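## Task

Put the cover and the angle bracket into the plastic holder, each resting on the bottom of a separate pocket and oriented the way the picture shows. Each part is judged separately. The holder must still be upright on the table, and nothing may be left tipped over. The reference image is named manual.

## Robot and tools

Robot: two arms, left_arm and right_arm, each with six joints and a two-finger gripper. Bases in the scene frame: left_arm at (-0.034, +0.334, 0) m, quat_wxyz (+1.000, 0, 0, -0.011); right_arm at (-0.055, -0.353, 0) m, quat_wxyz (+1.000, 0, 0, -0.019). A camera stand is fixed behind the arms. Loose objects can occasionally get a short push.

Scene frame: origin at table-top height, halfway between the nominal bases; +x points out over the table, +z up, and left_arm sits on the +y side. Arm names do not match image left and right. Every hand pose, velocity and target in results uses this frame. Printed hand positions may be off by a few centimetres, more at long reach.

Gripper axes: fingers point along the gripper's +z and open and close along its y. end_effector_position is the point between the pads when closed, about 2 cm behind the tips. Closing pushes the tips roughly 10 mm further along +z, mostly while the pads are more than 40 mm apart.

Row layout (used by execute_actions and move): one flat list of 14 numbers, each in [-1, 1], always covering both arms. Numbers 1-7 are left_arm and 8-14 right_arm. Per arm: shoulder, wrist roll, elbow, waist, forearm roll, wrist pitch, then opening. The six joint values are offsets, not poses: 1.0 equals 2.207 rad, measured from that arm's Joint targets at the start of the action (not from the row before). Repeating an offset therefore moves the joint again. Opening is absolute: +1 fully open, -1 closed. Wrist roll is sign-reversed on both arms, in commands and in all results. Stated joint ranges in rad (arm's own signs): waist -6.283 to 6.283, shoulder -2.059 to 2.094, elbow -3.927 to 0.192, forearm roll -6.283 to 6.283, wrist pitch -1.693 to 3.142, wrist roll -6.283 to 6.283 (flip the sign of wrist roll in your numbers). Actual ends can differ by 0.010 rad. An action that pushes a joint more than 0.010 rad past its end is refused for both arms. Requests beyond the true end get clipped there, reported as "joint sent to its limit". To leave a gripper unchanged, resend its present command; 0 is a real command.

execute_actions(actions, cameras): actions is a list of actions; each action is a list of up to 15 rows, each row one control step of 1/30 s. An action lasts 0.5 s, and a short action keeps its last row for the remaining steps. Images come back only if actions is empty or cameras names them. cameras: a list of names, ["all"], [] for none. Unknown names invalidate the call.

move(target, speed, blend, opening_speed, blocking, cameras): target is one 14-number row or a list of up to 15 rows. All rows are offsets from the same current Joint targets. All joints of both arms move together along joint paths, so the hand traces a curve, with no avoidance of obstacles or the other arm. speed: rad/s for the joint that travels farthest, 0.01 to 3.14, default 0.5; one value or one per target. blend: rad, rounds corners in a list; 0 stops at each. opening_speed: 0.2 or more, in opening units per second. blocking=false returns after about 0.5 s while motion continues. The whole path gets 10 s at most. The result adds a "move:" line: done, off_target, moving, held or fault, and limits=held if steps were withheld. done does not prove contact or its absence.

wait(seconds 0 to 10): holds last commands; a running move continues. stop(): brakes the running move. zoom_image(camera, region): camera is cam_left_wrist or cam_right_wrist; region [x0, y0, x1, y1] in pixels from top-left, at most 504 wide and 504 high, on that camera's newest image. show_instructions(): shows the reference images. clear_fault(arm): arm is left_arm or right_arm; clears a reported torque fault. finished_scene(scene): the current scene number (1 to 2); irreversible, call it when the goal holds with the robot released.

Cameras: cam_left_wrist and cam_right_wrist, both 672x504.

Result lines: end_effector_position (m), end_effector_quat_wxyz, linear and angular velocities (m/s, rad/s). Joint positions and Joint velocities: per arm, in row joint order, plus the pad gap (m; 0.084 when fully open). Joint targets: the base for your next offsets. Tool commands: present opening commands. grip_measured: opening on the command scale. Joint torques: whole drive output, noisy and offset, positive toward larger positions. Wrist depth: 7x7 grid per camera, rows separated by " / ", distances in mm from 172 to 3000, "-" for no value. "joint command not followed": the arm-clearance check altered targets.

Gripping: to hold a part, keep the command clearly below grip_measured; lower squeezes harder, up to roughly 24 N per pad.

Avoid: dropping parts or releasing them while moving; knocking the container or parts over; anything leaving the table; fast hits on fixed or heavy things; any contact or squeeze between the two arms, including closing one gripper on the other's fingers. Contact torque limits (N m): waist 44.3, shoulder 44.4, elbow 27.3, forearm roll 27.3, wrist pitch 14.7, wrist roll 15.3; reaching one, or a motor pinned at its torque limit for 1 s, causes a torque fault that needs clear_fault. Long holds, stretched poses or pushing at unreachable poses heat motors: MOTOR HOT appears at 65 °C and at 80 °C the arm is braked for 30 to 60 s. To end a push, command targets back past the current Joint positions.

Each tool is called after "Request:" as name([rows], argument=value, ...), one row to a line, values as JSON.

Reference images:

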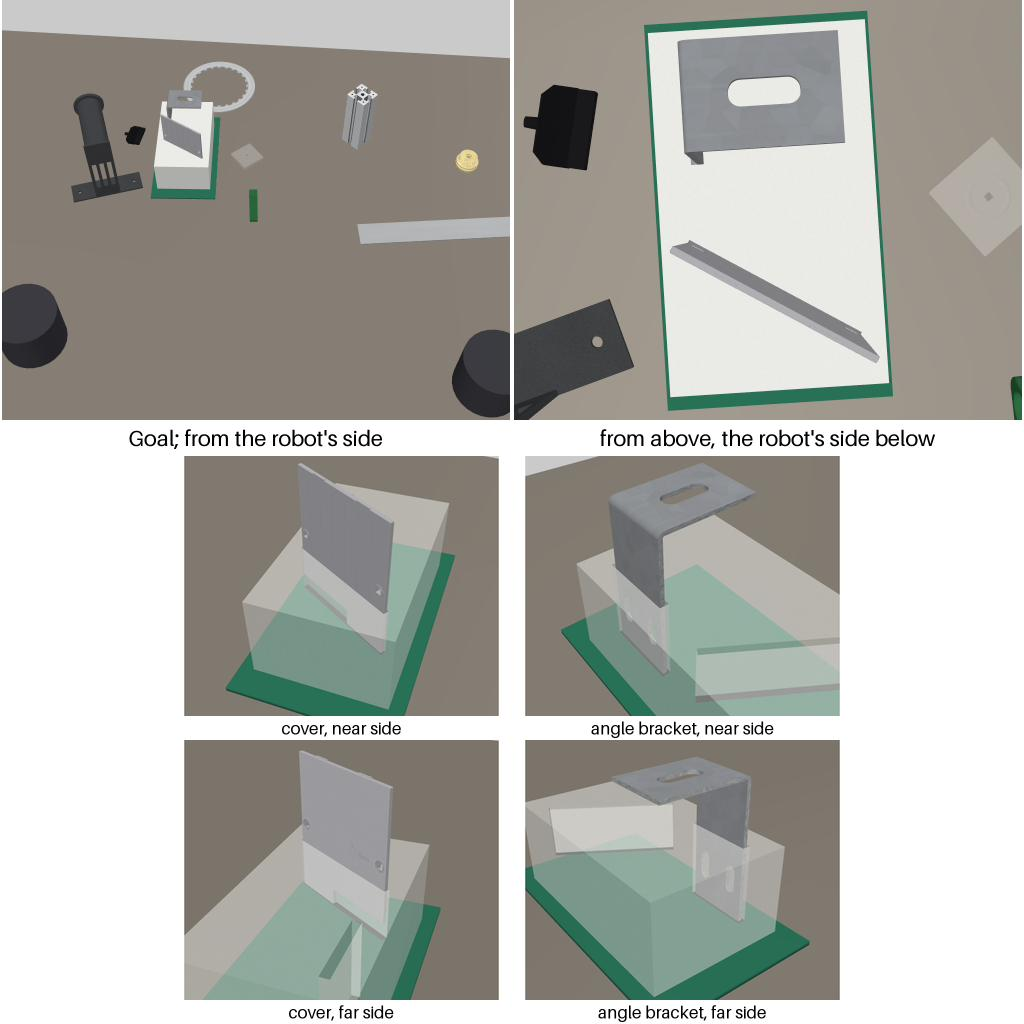

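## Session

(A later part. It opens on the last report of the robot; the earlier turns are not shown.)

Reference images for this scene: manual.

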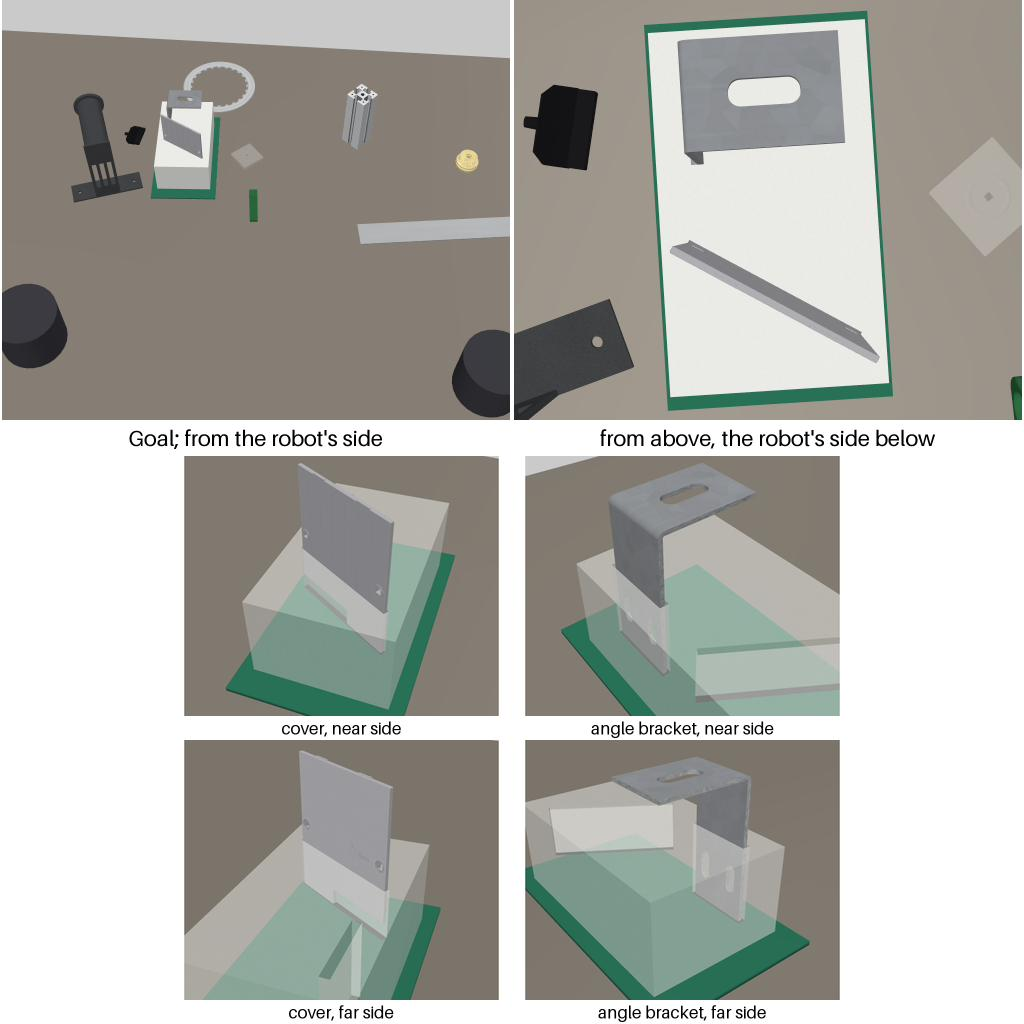

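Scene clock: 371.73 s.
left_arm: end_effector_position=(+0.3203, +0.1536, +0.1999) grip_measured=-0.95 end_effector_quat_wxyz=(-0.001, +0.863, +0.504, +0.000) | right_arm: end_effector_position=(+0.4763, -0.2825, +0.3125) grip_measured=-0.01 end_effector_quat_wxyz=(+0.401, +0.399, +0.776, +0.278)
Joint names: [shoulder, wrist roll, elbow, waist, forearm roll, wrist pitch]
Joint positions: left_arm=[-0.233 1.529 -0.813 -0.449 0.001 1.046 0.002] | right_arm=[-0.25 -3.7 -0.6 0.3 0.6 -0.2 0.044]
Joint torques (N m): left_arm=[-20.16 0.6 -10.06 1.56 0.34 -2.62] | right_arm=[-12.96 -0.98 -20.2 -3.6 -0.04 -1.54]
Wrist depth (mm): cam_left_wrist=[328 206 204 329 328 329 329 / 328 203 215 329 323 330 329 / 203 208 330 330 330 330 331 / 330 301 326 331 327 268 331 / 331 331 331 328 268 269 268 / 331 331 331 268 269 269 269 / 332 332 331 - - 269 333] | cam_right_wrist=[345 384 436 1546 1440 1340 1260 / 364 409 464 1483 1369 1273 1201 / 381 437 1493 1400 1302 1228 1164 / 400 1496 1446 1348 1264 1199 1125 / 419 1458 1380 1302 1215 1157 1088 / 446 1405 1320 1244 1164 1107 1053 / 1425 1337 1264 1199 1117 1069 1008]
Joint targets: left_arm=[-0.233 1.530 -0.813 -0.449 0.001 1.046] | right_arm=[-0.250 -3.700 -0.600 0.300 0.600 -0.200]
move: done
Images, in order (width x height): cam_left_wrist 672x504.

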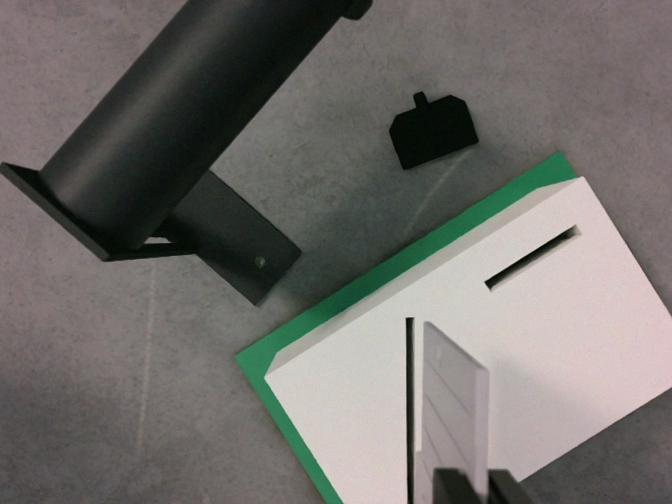

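Request:
move(target=[0.0162,0.016,0.0227,-0.007,-0.0005,-0.0389,-1,0.1402,-0.2286,-0.0692,-0.0847,0.2146,0.4372,0], speed=0.4, cameras=["all"])

Request:
zoom_image(camera="cam_left_wrist", region=[380, 290, 580, 504])

Scene clock: 394.83 s.
left_arm: end_effector_position=(+0.3175, +0.1480, +0.1718) grip_measured=-0.95 end_effector_quat_wxyz=(+0.000, +0.858, +0.513, +0.000) | right_arm: end_effector_position=(+0.3901, -0.2137, +0.1175) grip_measured=-0.01 end_effector_quat_wxyz=(-0.209, +0.743, +0.576, +0.270)
Joint names: [shoulder, wrist roll, elbow, waist, forearm roll, wrist pitch]
Joint positions: left_arm=[-0.197 1.565 -0.763 -0.464 -0.001 0.961 0.002] | right_arm=[0.06 -4.204 -0.753 0.113 1.074 0.765 0.044]
Joint torques (N m): left_arm=[-15.19 0.59 -9.71 -1.76 -0.79 -2.57] | right_arm=[-13.66 -0.86 -17.98 -3.59 1.45 0.14]
Wrist depth (mm): cam_left_wrist=[181 175 184 301 300 302 301 / 175 179 301 301 296 301 302 / 176 194 299 302 301 299 302 / 302 302 299 303 299 240 240 / 303 303 303 240 240 240 241 / 303 303 304 240 241 241 241 / 304 304 304 - - 241 304] | cam_right_wrist=[362 371 390 431 451 451 451 / 392 396 401 409 406 405 407 / 364 364 364 364 363 363 362 / 337 335 335 335 344 335 335 / 312 312 311 311 - 178 303 / 291 291 290 284 184 - 284 / 267 267 267 267 206 208 266]
Joint targets: left_arm=[-0.197 1.565 -0.763 -0.464 -0.001 0.961] | right_arm=[0.060 -4.204 -0.753 0.113 1.074 0.765]
move: done

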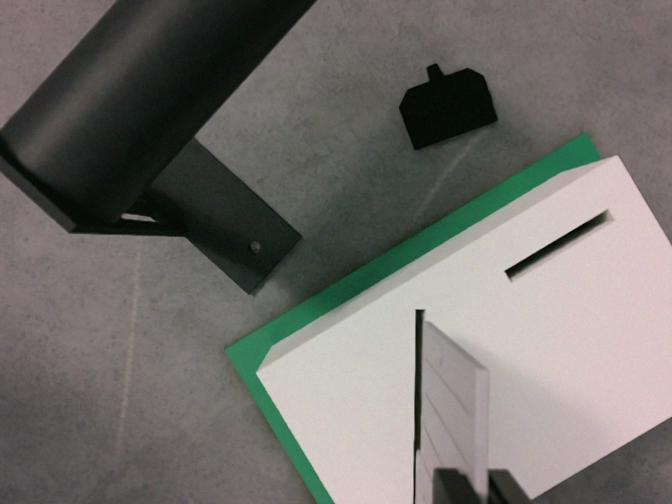

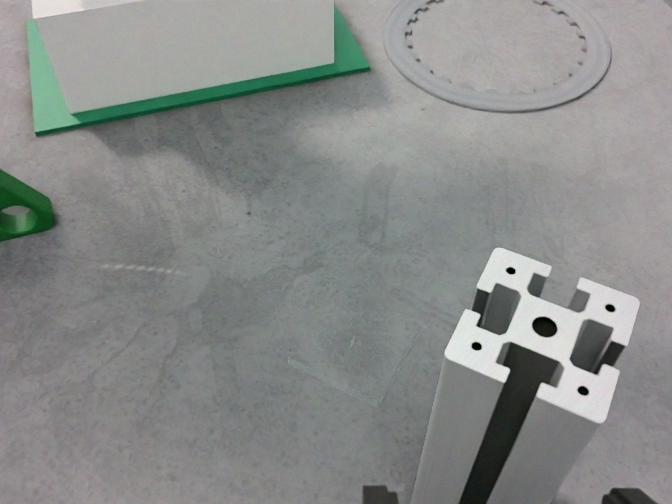

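Scaled by 2.355 from the camera's 672x504 image, which has a finer 960x720 frame.

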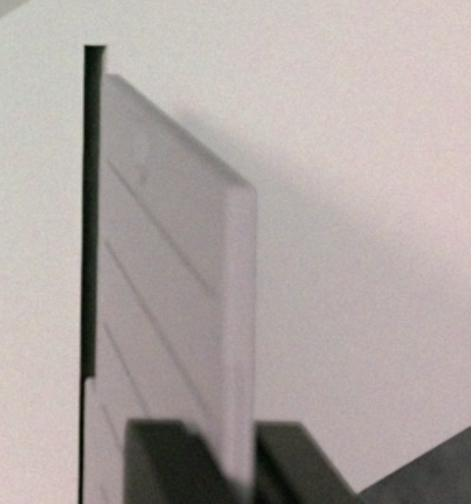

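Request:
zoom_image(camera="cam_left_wrist", region=[400, 300, 500, 400])

Request:
zoom_image(camera="cam_left_wrist", region=[400, 404, 500, 504])

Scaled by 5.040 from the camera's 672x504 image, which has a finer 960x720 frame.

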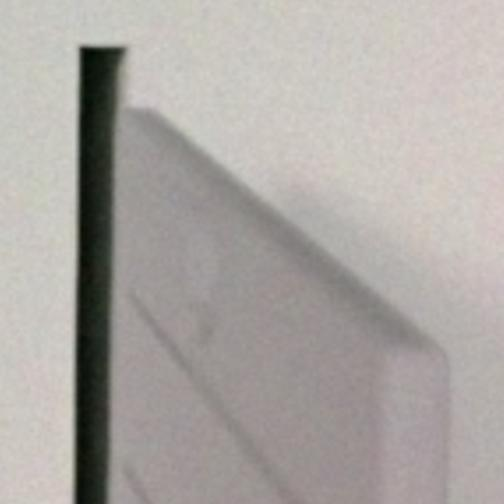

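Scaled by 5.040 from the camera's 672x504 image, which has a finer 960x720 frame.

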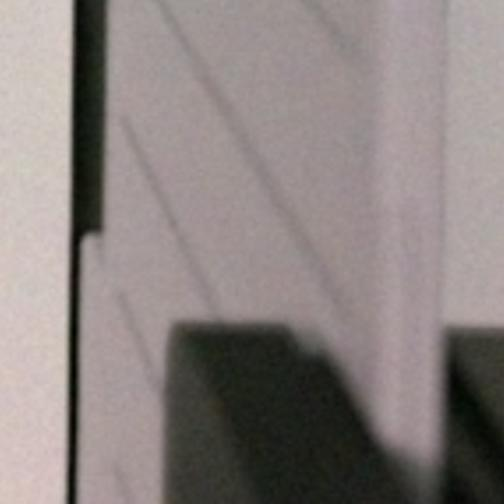

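Request:
move(target=[0.0049,0.0041,0.0027,0,0,-0.0081,-1,0.0995,0.1164,-0.0142,0.009,0.095,-0.0377,0], speed=0.15, cameras=["all"])

Request:
zoom_image(camera="cam_left_wrist", region=[400, 300, 500, 400])

Request:
zoom_image(camera="cam_left_wrist", region=[400, 404, 500, 504])

Scene clock: 433.90 s.
left_arm: end_effector_position=(+0.3185, +0.1475, +0.1665) grip_measured=-0.95 end_effector_quat_wxyz=(+0.000, +0.856, +0.517, +0.000) | right_arm: end_effector_position=(+0.3899, -0.2142, +0.0370) grip_measured=-0.01 end_effector_quat_wxyz=(-0.209, +0.743, +0.576, +0.270)
Joint names: [shoulder, wrist roll, elbow, waist, forearm roll, wrist pitch]
Joint positions: left_arm=[-0.186 1.574 -0.757 -0.464 -0.001 0.943 0.002] | right_arm=[0.279 -3.947 -0.784 0.133 1.283 0.682 0.044]
Joint torques (N m): left_arm=[-15.37 0.62 -9.73 -2.07 -0.67 -2.66] | right_arm=[-15.45 1.11 -15.26 4.27 1.32 -0.92]
Wrist depth (mm): cam_left_wrist=[- - 181 295 296 296 296 / - 176 295 296 290 296 297 / 174 243 293 296 297 294 296 / 296 296 294 297 293 235 234 / 297 297 297 235 235 235 235 / 298 298 298 235 236 236 235 / 299 299 298 235 - 236 300] | cam_right_wrist=[312 312 312 - - - - / 283 283 274 - - - - / 251 251 251 - - - - / 232 232 231 231 - - - / 215 215 215 215 - - 215 / 201 200 201 200 192 - 196 / 184 184 184 188 188 183 184]
Joint targets: left_arm=[-0.186 1.574 -0.757 -0.464 -0.001 0.943] | right_arm=[0.279 -3.947 -0.784 0.133 1.283 0.682]
move: done

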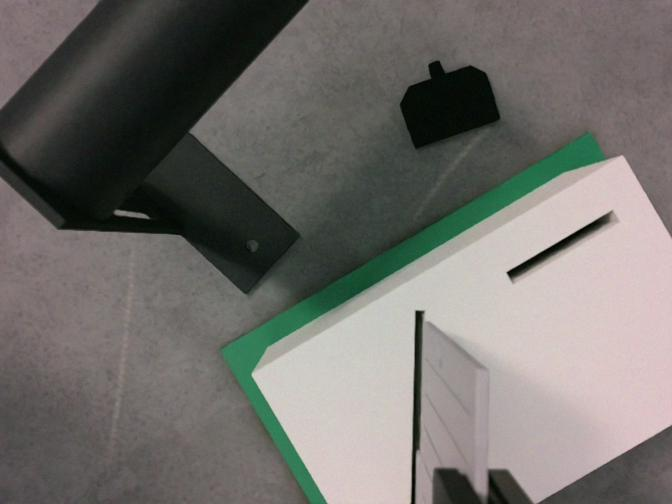

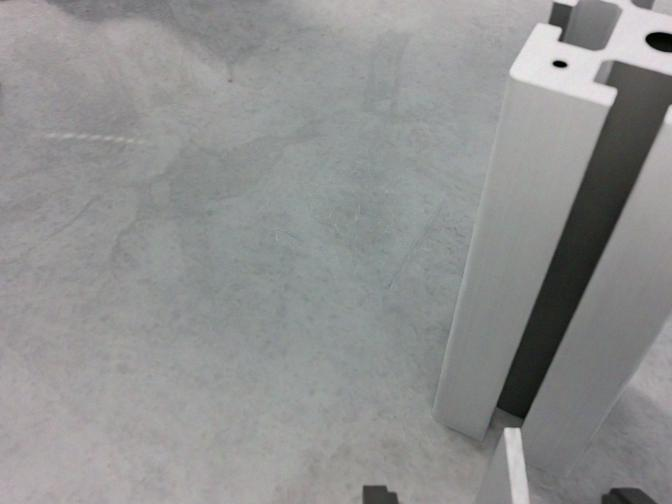

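Scaled by 5.040 from the camera's 672x504 image, which has a finer 960x720 frame.

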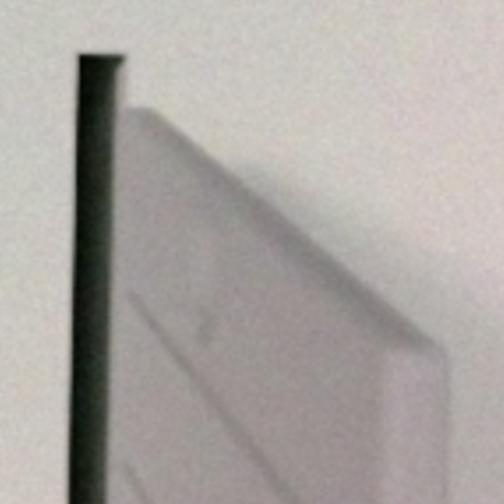

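Scaled by 5.040 from the camera's 672x504 image, which has a finer 960x720 frame.

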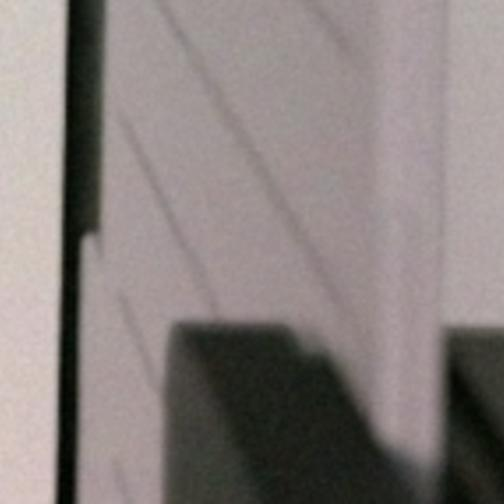

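Request:
move(target=[0.0071,0,0.0073,0,0,-0.0144,-1,0,0,0,0,0,0,-1], speed=0.03, opening_speed=0.5, cameras=["all"])

Request:
zoom_image(camera="cam_left_wrist", region=[400, 404, 500, 504])

Request:
zoom_image(camera="cam_left_wrist", region=[400, 300, 500, 400])

Scene clock: 445.97 s.
left_arm: end_effector_position=(+0.3185, +0.1475, +0.1562) grip_measured=-0.95 end_effector_quat_wxyz=(+0.000, +0.856, +0.517, +0.000) | right_arm: end_effector_position=(+0.3899, -0.2142, +0.0370) grip_measured=-0.94 end_effector_quat_wxyz=(-0.209, +0.743, +0.576, +0.270)
Joint names: [shoulder, wrist roll, elbow, waist, forearm roll, wrist pitch]
Joint positions: left_arm=[-0.17 1.574 -0.741 -0.464 -0.001 0.911 0.002] | right_arm=[0.279 -3.947 -0.784 0.133 1.283 0.682 0.002]
Joint torques (N m): left_arm=[-3.16 0.08 -2.55 -2.94 -0.58 0.72] | right_arm=[-15.75 0.18 -14.34 3.85 1.08 -0.6]
Wrist depth (mm): cam_left_wrist=[- - 286 286 286 286 286 / - 178 286 287 281 287 287 / - 283 284 288 287 285 229 / 287 287 284 288 284 216 217 / 288 287 287 263 217 218 219 / 288 287 237 218 - 221 223 / 289 289 289 220 - 224 226] | cam_right_wrist=[312 312 312 - - - - / 282 282 274 - - - - / 251 251 251 - - - - / 232 232 231 231 - - - / 215 215 215 215 - - 214 / 201 201 200 200 192 - 196 / 184 184 184 184 184 181 184]
Joint targets: left_arm=[-0.170 1.574 -0.741 -0.464 -0.001 0.911] | right_arm=[0.279 -3.947 -0.784 0.133 1.283 0.682]
move: done

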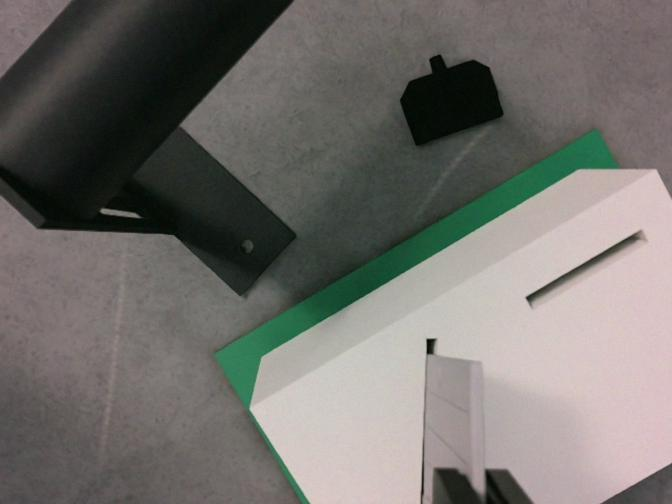

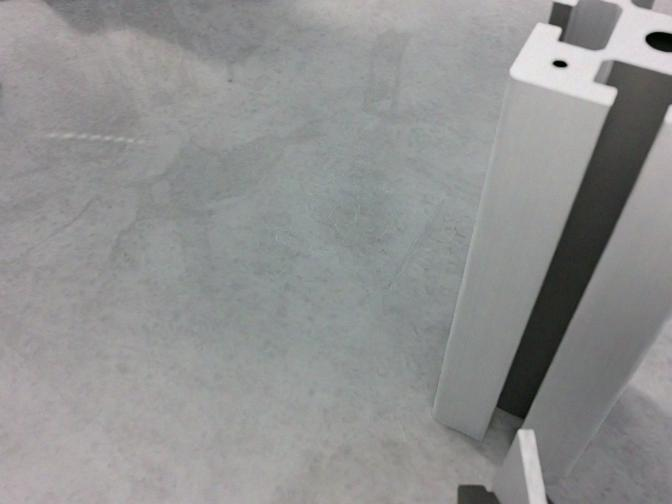

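Scaled by 5.040 from the camera's 672x504 image, which has a finer 960x720 frame.

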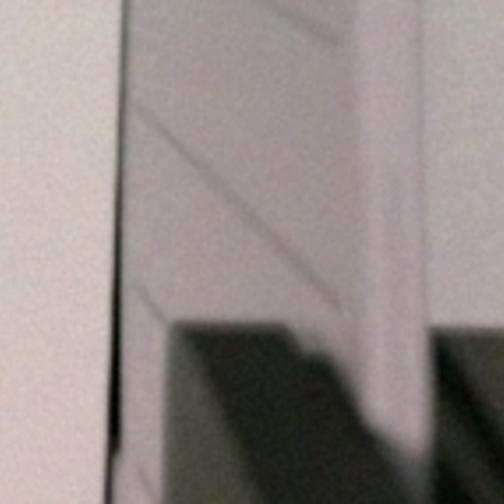

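Scaled by 5.040 from the camera's 672x504 image, which has a finer 960x720 frame.

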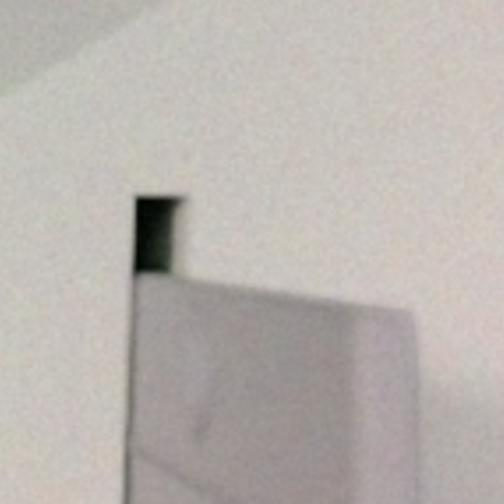

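Request:
move(target=[-0.0042,0,-0.0044,0,0,0.0086,-1,0,0,0,0,0,0,-1], speed=0.02, cameras=["cam_left_wrist"])

Request:
zoom_image(camera="cam_left_wrist", region=[380, 290, 580, 504])

Scene clock: 457.53 s.
left_arm: end_effector_position=(+0.3186, +0.1474, +0.1623) grip_measured=-0.95 end_effector_quat_wxyz=(+0.000, +0.856, +0.517, +0.000) | right_arm: end_effector_position=(+0.3899, -0.2142, +0.0370) grip_measured=-0.94 end_effector_quat_wxyz=(-0.209, +0.743, +0.576, +0.270)
Joint names: [shoulder, wrist roll, elbow, waist, forearm roll, wrist pitch]
Joint positions: left_arm=[-0.18 1.574 -0.75 -0.464 -0.001 0.93 0.002] | right_arm=[0.279 -3.947 -0.784 0.133 1.283 0.682 0.002]
Joint torques (N m): left_arm=[-21.54 -0.21 -10.68 1.84 0.29 -1.37] | right_arm=[-17.19 -0.33 -14.22 0.26 0.53 -0.2]
Wrist depth (mm): cam_left_wrist=[- - 184 291 291 292 292 / - 178 292 292 286 292 292 / - 265 289 292 292 290 289 / 292 293 290 293 290 230 230 / 293 293 293 290 231 231 231 / 294 294 294 231 231 231 231 / 294 294 294 231 - 232 232] | cam_right_wrist=[312 312 311 - - - - / 282 282 274 - - - - / 251 251 251 - - - - / 232 231 231 231 - - - / 215 215 215 215 - - 214 / 200 201 200 200 192 - 196 / 184 184 184 184 184 181 184]
Joint targets: left_arm=[-0.180 1.574 -0.750 -0.464 -0.001 0.930] | right_arm=[0.279 -3.947 -0.784 0.133 1.283 0.682]
move: done
Images, in order (width x height): cam_left_wrist 672x504.

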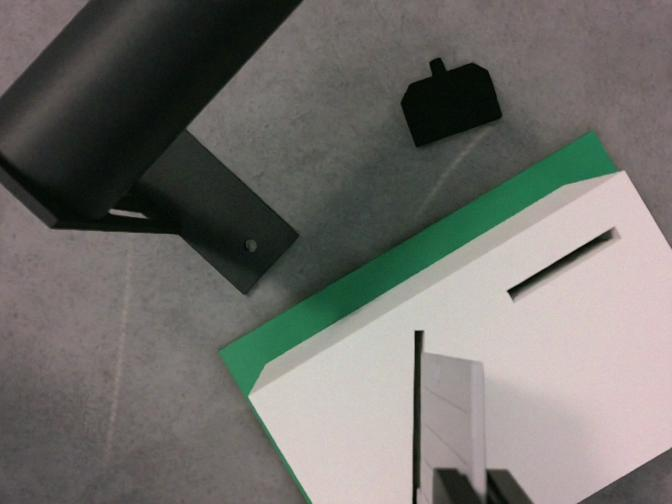

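Scaled by 2.355 from the camera's 672x504 image, which has a finer 960x720 frame.

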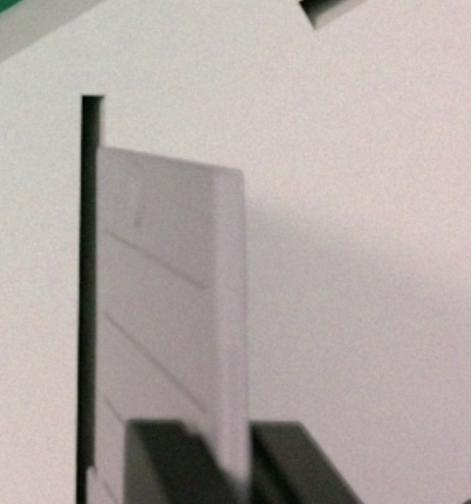

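Request:
move(target=[0.0024,0.0945,-0.0071,-0.0424,0.081,0.0153,-1,-0.0995,-0.1164,0.0142,-0.009,-0.095,0.0377,-1], speed=0.1, cameras=["all"])

Request:
zoom_image(camera="cam_left_wrist", region=[380, 290, 580, 504])

Scene clock: 541.53 s.
left_arm: end_effector_position=(+0.3143, +0.1403, +0.1660) grip_measured=-0.95 end_effector_quat_wxyz=(-0.038, +0.851, +0.520, +0.063) | right_arm: end_effector_position=(+0.3901, -0.2137, +0.1175) grip_measured=-0.94 end_effector_quat_wxyz=(-0.209, +0.743, +0.576, +0.270)
Joint names: [shoulder, wrist roll, elbow, waist, forearm roll, wrist pitch]
Joint positions: left_arm=[-0.174 1.782 -0.766 -0.558 0.178 0.964 0.002] | right_arm=[0.06 -4.204 -0.753 0.113 1.074 0.765 0.002]
Joint torques (N m): left_arm=[-15.36 0.74 -10.63 -2.06 0.44 -1.18] | right_arm=[-17.39 -0.95 -16.88 -3.46 -1.56 0.14]
Wrist depth (mm): cam_left_wrist=[322 188 193 321 323 323 323 / 184 187 315 316 317 318 318 / 183 202 312 313 311 313 314 / 306 305 304 308 308 245 246 / 303 303 301 302 241 241 242 / 298 298 297 237 238 238 238 / 295 295 294 235 - 235 235] | cam_right_wrist=[356 365 385 431 451 451 450 / 386 390 397 408 406 405 406 / 364 363 363 363 363 363 363 / 336 336 335 335 344 335 335 / 312 312 311 311 - 178 303 / 291 290 291 284 184 - 284 / 267 267 267 267 206 193 266]
Joint targets: left_arm=[-0.174 1.782 -0.766 -0.558 0.178 0.964] | right_arm=[0.060 -4.204 -0.753 0.113 1.074 0.765]
move: done

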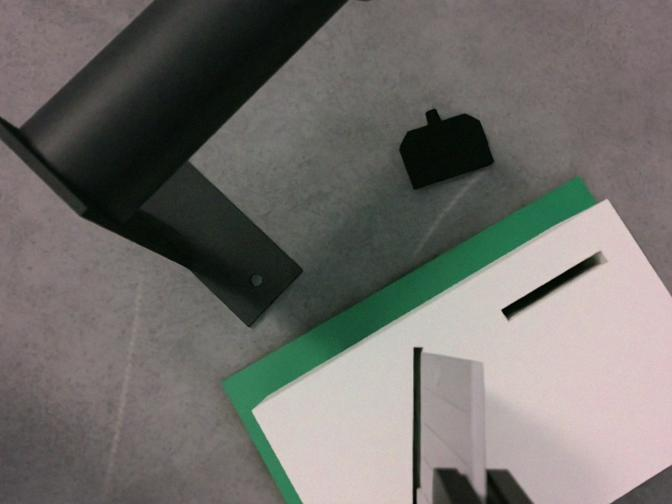

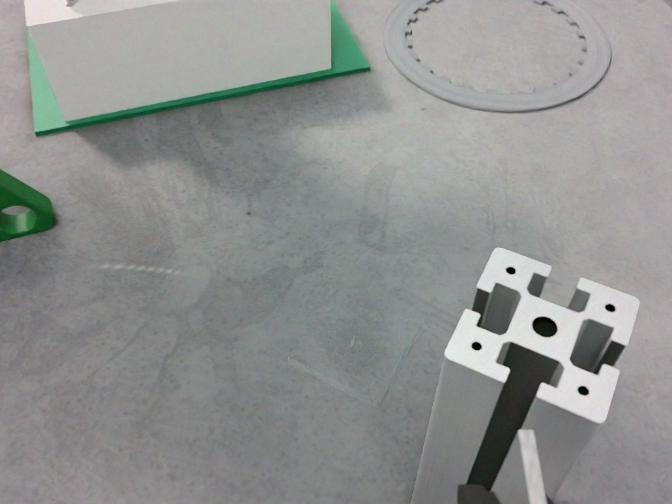

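Scaled by 2.355 from the camera's 672x504 image, which has a finer 960x720 frame.

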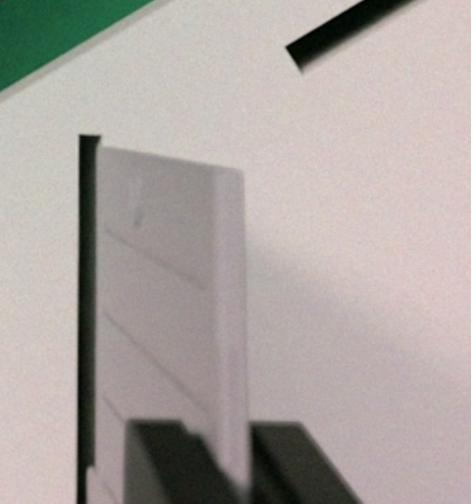

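Request:
move([
  [0,0,0,0,0,0,-1,-0.068,0,0,0,0,0.03,-1],
  [0,0,0,0,0,0,-1,0.0355,0.1246,-0.032,0.1316,0.1591,0.1269,-1],
], speed=[0.4,0.4], blend=[0.05,0], cameras=["cam_right_wrist"])

Request:
zoom_image(camera="cam_right_wrist", region=[240, 280, 480, 504])

Scene clock: 587.77 s.
left_arm: end_effector_position=(+0.3143, +0.1403, +0.1660) grip_measured=-0.95 end_effector_quat_wxyz=(-0.038, +0.851, +0.520, +0.063) | right_arm: end_effector_position=(+0.3203, -0.0186, +0.1602) grip_measured=-0.94 end_effector_quat_wxyz=(-0.385, +0.570, +0.639, +0.343)
Joint names: [shoulder, wrist roll, elbow, waist, forearm roll, wrist pitch]
Joint positions: left_arm=[-0.174 1.782 -0.766 -0.558 0.178 0.964 0.002] | right_arm=[0.138 -3.929 -0.824 0.403 1.425 1.045 0.002]
Joint torques (N m): left_arm=[-15.73 0.61 -10.52 -1.93 0.46 -1.29] | right_arm=[-15.23 1.09 -18.13 4.25 2.2 1.43]
Wrist depth (mm): cam_left_wrist=[323 188 193 321 322 323 323 / 184 187 315 318 317 318 318 / 182 202 312 313 311 313 313 / 307 305 304 308 308 245 246 / 303 303 302 303 240 241 242 / 298 299 297 237 238 238 238 / 295 295 293 235 - 235 235] | cam_right_wrist=[- - - 223 203 186 - / 885 885 885 233 218 201 885 / 655 703 700 - 248 428 703 / 538 579 581 - 258 580 580 / 496 494 495 494 285 493 495 / 431 432 431 414 306 334 334 / 368 368 368 296 286 285 285]
Joint targets: left_arm=[-0.174 1.782 -0.766 -0.558 0.178 0.964] | right_arm=[0.138 -3.929 -0.824 0.403 1.425 1.045]
move: done
Images, in order (width x height): cam_right_wrist 672x504.

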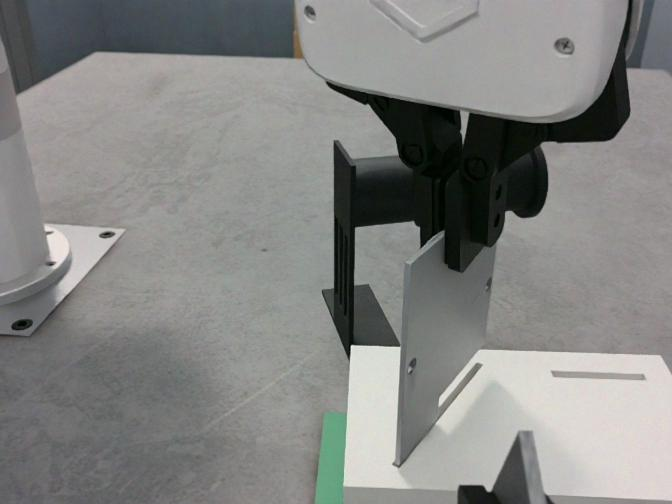

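Scaled by 2.100 from the camera's 672x504 image, which has a finer 960x720 frame.

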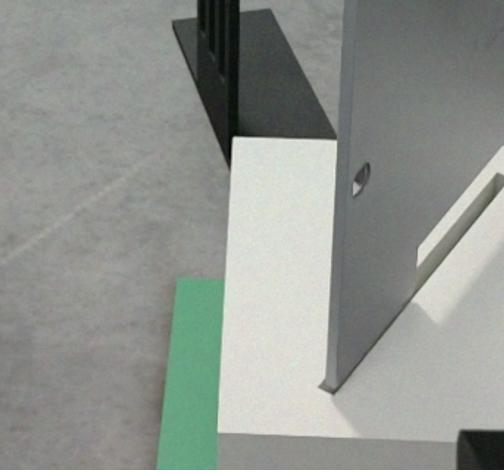

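Request:
move(target=[0.0021,-0.0013,0.0021,0.0013,0,-0.0042,-1,0,0,0,0,0,0,-1], speed=0.03, cameras=["all"])

Request:
zoom_image(camera="cam_right_wrist", region=[360, 340, 500, 480])

Request:
zoom_image(camera="cam_left_wrist", region=[400, 330, 500, 430])

Scene clock: 638.40 s.
left_arm: end_effector_position=(+0.3149, +0.1410, +0.1632) grip_measured=-0.95 end_effector_quat_wxyz=(-0.038, +0.851, +0.520, +0.062) | right_arm: end_effector_position=(+0.3203, -0.0186, +0.1602) grip_measured=-0.94 end_effector_quat_wxyz=(-0.385, +0.570, +0.639, +0.343)
Joint names: [shoulder, wrist roll, elbow, waist, forearm roll, wrist pitch]
Joint positions: left_arm=[-0.17 1.78 -0.762 -0.555 0.178 0.954 0.002] | right_arm=[0.138 -3.929 -0.824 0.403 1.425 1.045 0.002]
Joint torques (N m): left_arm=[-4.62 -0.44 -4.23 0.98 0.1 -1.37] | right_arm=[-14.84 -0.2 -17.15 4.28 2.18 1.45]
Wrist depth (mm): cam_left_wrist=[320 185 191 318 320 321 320 / 183 185 313 315 314 315 315 / 180 203 310 310 308 311 312 / 304 303 301 305 306 242 244 / 301 301 299 300 238 238 240 / 296 296 295 235 236 236 236 / 292 293 292 232 - 232 233] | cam_right_wrist=[- - - 222 204 187 - / 884 888 813 227 218 201 815 / 654 700 701 - 249 429 703 / 536 578 578 579 258 581 582 / 494 494 495 494 284 494 496 / 431 431 431 413 305 335 334 / 368 369 369 296 285 285 285]
Joint targets: left_arm=[-0.170 1.780 -0.761 -0.555 0.178 0.954] | right_arm=[0.138 -3.929 -0.824 0.403 1.425 1.045]
move: done

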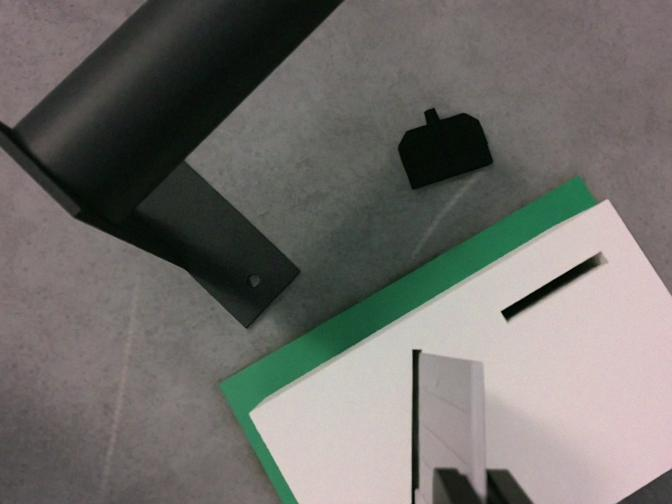

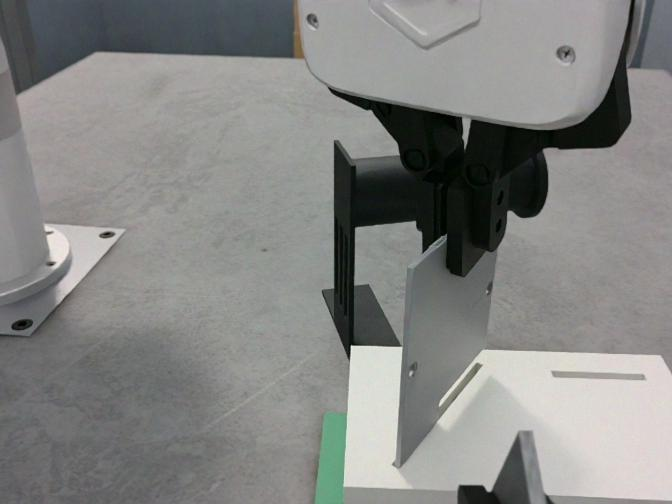

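Scaled by 3.600 from the camera's 672x504 image, which has a finer 960x720 frame.

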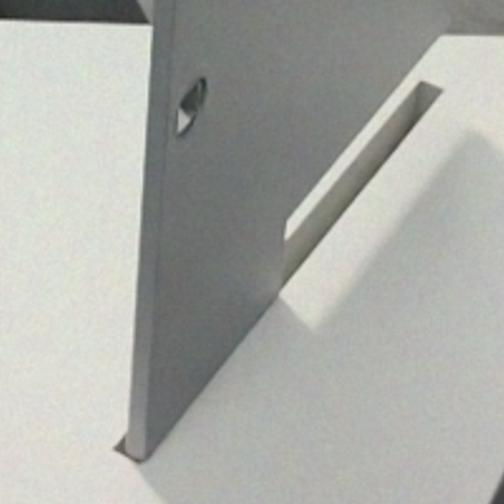

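Scaled by 5.040 from the camera's 672x504 image, which has a finer 960x720 frame.

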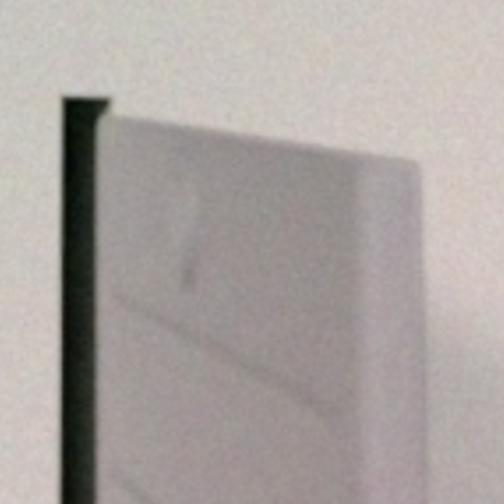

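Request:
move([
  [-0.0014,0,-0.0014,0,0,0.0028,-1,0,0,0,0,0,0,-1],
  [-0.0021,-0.0009,-0.0007,0.0009,0,0.0028,-1,0,0,0,0,0,0,-1],
], speed=0.03, cameras=["all"])

Request:
zoom_image(camera="cam_right_wrist", region=[370, 400, 450, 480])

Request:
zoom_image(camera="cam_left_wrist", region=[400, 330, 500, 430])

Scene clock: 660.77 s.
left_arm: end_effector_position=(+0.3148, +0.1421, +0.1650) grip_measured=-0.95 end_effector_quat_wxyz=(-0.039, +0.851, +0.520, +0.062) | right_arm: end_effector_position=(+0.3203, -0.0186, +0.1602) grip_measured=-0.94 end_effector_quat_wxyz=(-0.385, +0.570, +0.639, +0.343)
Joint names: [shoulder, wrist roll, elbow, waist, forearm roll, wrist pitch]
Joint positions: left_arm=[-0.174 1.778 -0.763 -0.553 0.178 0.961 0.002] | right_arm=[0.138 -3.929 -0.824 0.403 1.425 1.045 0.002]
Joint torques (N m): left_arm=[-21.48 -0.66 -9.4 1.95 0.29 -1.27] | right_arm=[-15.17 -0.41 -17.23 4.34 2.14 1.55]
Wrist depth (mm): cam_left_wrist=[323 187 192 320 322 321 322 / 186 185 314 316 316 316 317 / 182 199 312 311 309 313 313 / 306 303 303 307 307 244 246 / 302 302 301 303 240 240 241 / 297 297 296 237 237 237 237 / 293 294 293 234 - 234 235] | cam_right_wrist=[- - - 223 205 188 - / 886 886 884 231 220 203 814 / 656 703 700 - 255 428 700 / 537 579 579 581 260 581 579 / 494 494 494 495 286 494 495 / 431 431 431 397 307 334 334 / 368 369 368 296 285 285 285]
Joint targets: left_arm=[-0.174 1.778 -0.763 -0.553 0.178 0.961] | right_arm=[0.138 -3.929 -0.824 0.403 1.425 1.045]
move: done

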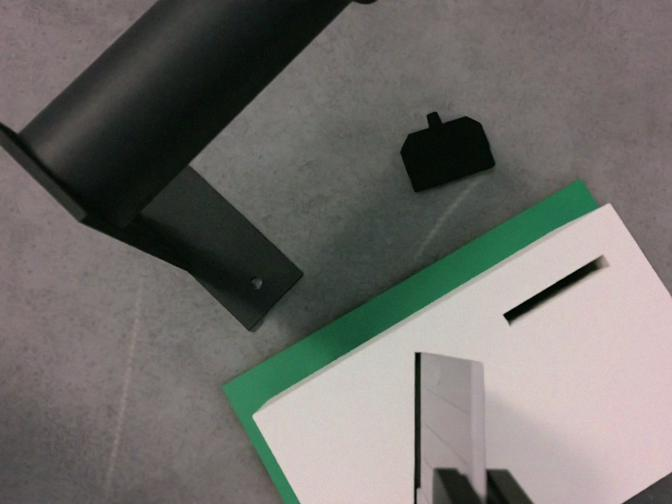

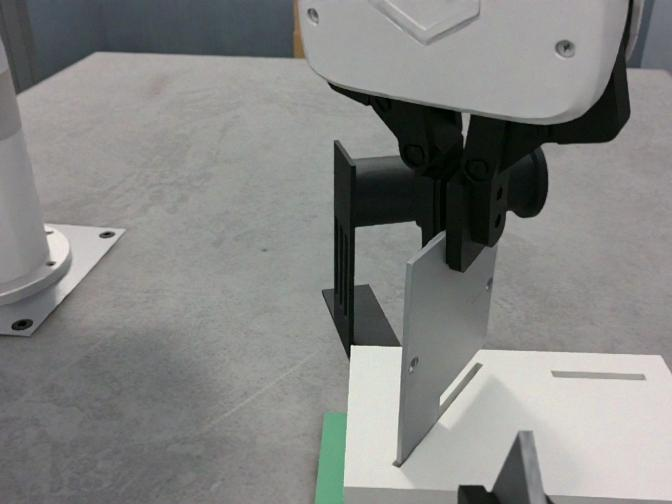

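Scaled by 6.300 from the camera's 672x504 image, which has a finer 960x720 frame.

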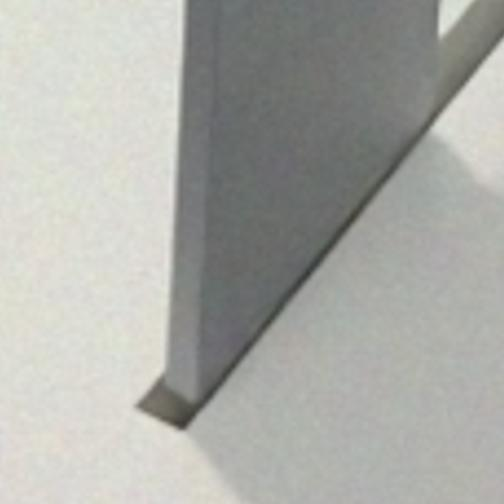

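Scaled by 5.040 from the camera's 672x504 image, which has a finer 960x720 frame.

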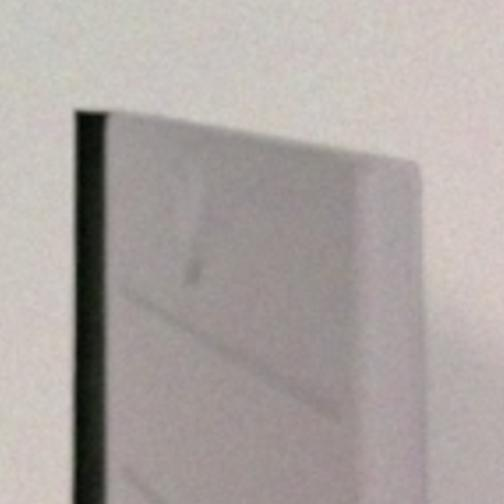

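Request:
move([
  [-0.0005,0.0013,0.0005,-0.0013,0,0,-1,0,0,0,0,0,0,-1],
  [0.0016,0.0013,0.0026,-0.0013,0,-0.0042,-1,0,0,0,0,0,0,-1],
], speed=0.02, cameras=["all"])

Request:
zoom_image(camera="cam_right_wrist", region=[370, 400, 450, 480])

Request:
zoom_image(camera="cam_left_wrist", region=[400, 330, 500, 430])

Scene clock: 680.90 s.
left_arm: end_effector_position=(+0.3139, +0.1411, +0.1620) grip_measured=-0.95 end_effector_quat_wxyz=(-0.038, +0.851, +0.520, +0.062) | right_arm: end_effector_position=(+0.3203, -0.0186, +0.1602) grip_measured=-0.94 end_effector_quat_wxyz=(-0.385, +0.570, +0.639, +0.343)
Joint names: [shoulder, wrist roll, elbow, waist, forearm roll, wrist pitch]
Joint positions: left_arm=[-0.171 1.78 -0.757 -0.556 0.178 0.951 0.002] | right_arm=[0.138 -3.929 -0.824 0.403 1.425 1.045 0.002]
Joint torques (N m): left_arm=[-15.85 0.66 -9.39 -2.16 0.29 -2.48] | right_arm=[-15.06 -0.52 -17.29 4.18 2.05 1.42]
Wrist depth (mm): cam_left_wrist=[319 183 190 317 319 318 319 / 181 183 311 313 313 313 313 / 179 201 309 309 307 309 309 / 303 301 300 303 304 241 242 / 299 299 298 299 237 237 238 / 294 294 293 233 234 234 234 / 290 290 290 231 - 231 232] | cam_right_wrist=[- - - 223 203 186 - / 884 885 884 231 213 200 886 / 656 700 700 - 252 427 701 / 537 581 580 - 259 579 581 / 496 494 495 494 287 494 495 / 431 432 431 413 308 334 334 / 368 368 368 296 285 285 285]
Joint targets: left_arm=[-0.171 1.780 -0.757 -0.556 0.178 0.951] | right_arm=[0.138 -3.929 -0.824 0.403 1.425 1.045]
move: done

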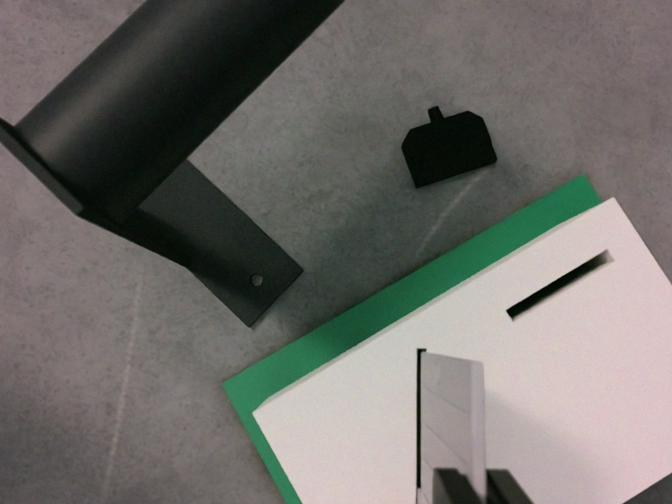

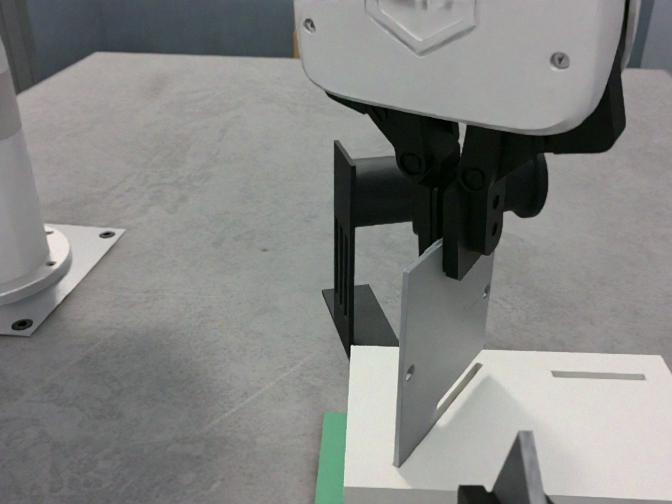

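Scaled by 6.300 from the camera's 672x504 image, which has a finer 960x720 frame.

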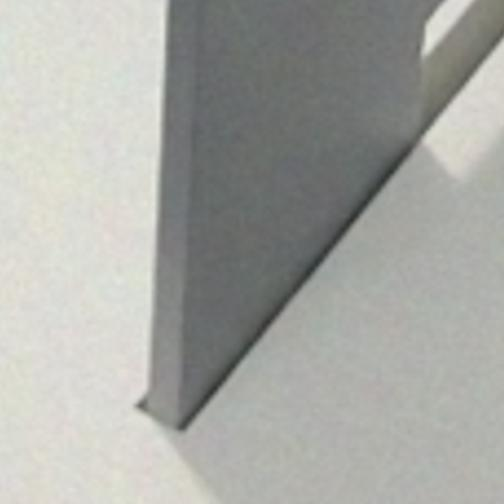

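Scaled by 5.040 from the camera's 672x504 image, which has a finer 960x720 frame.

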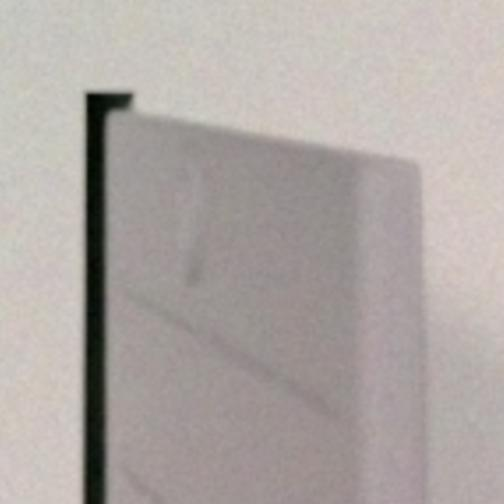

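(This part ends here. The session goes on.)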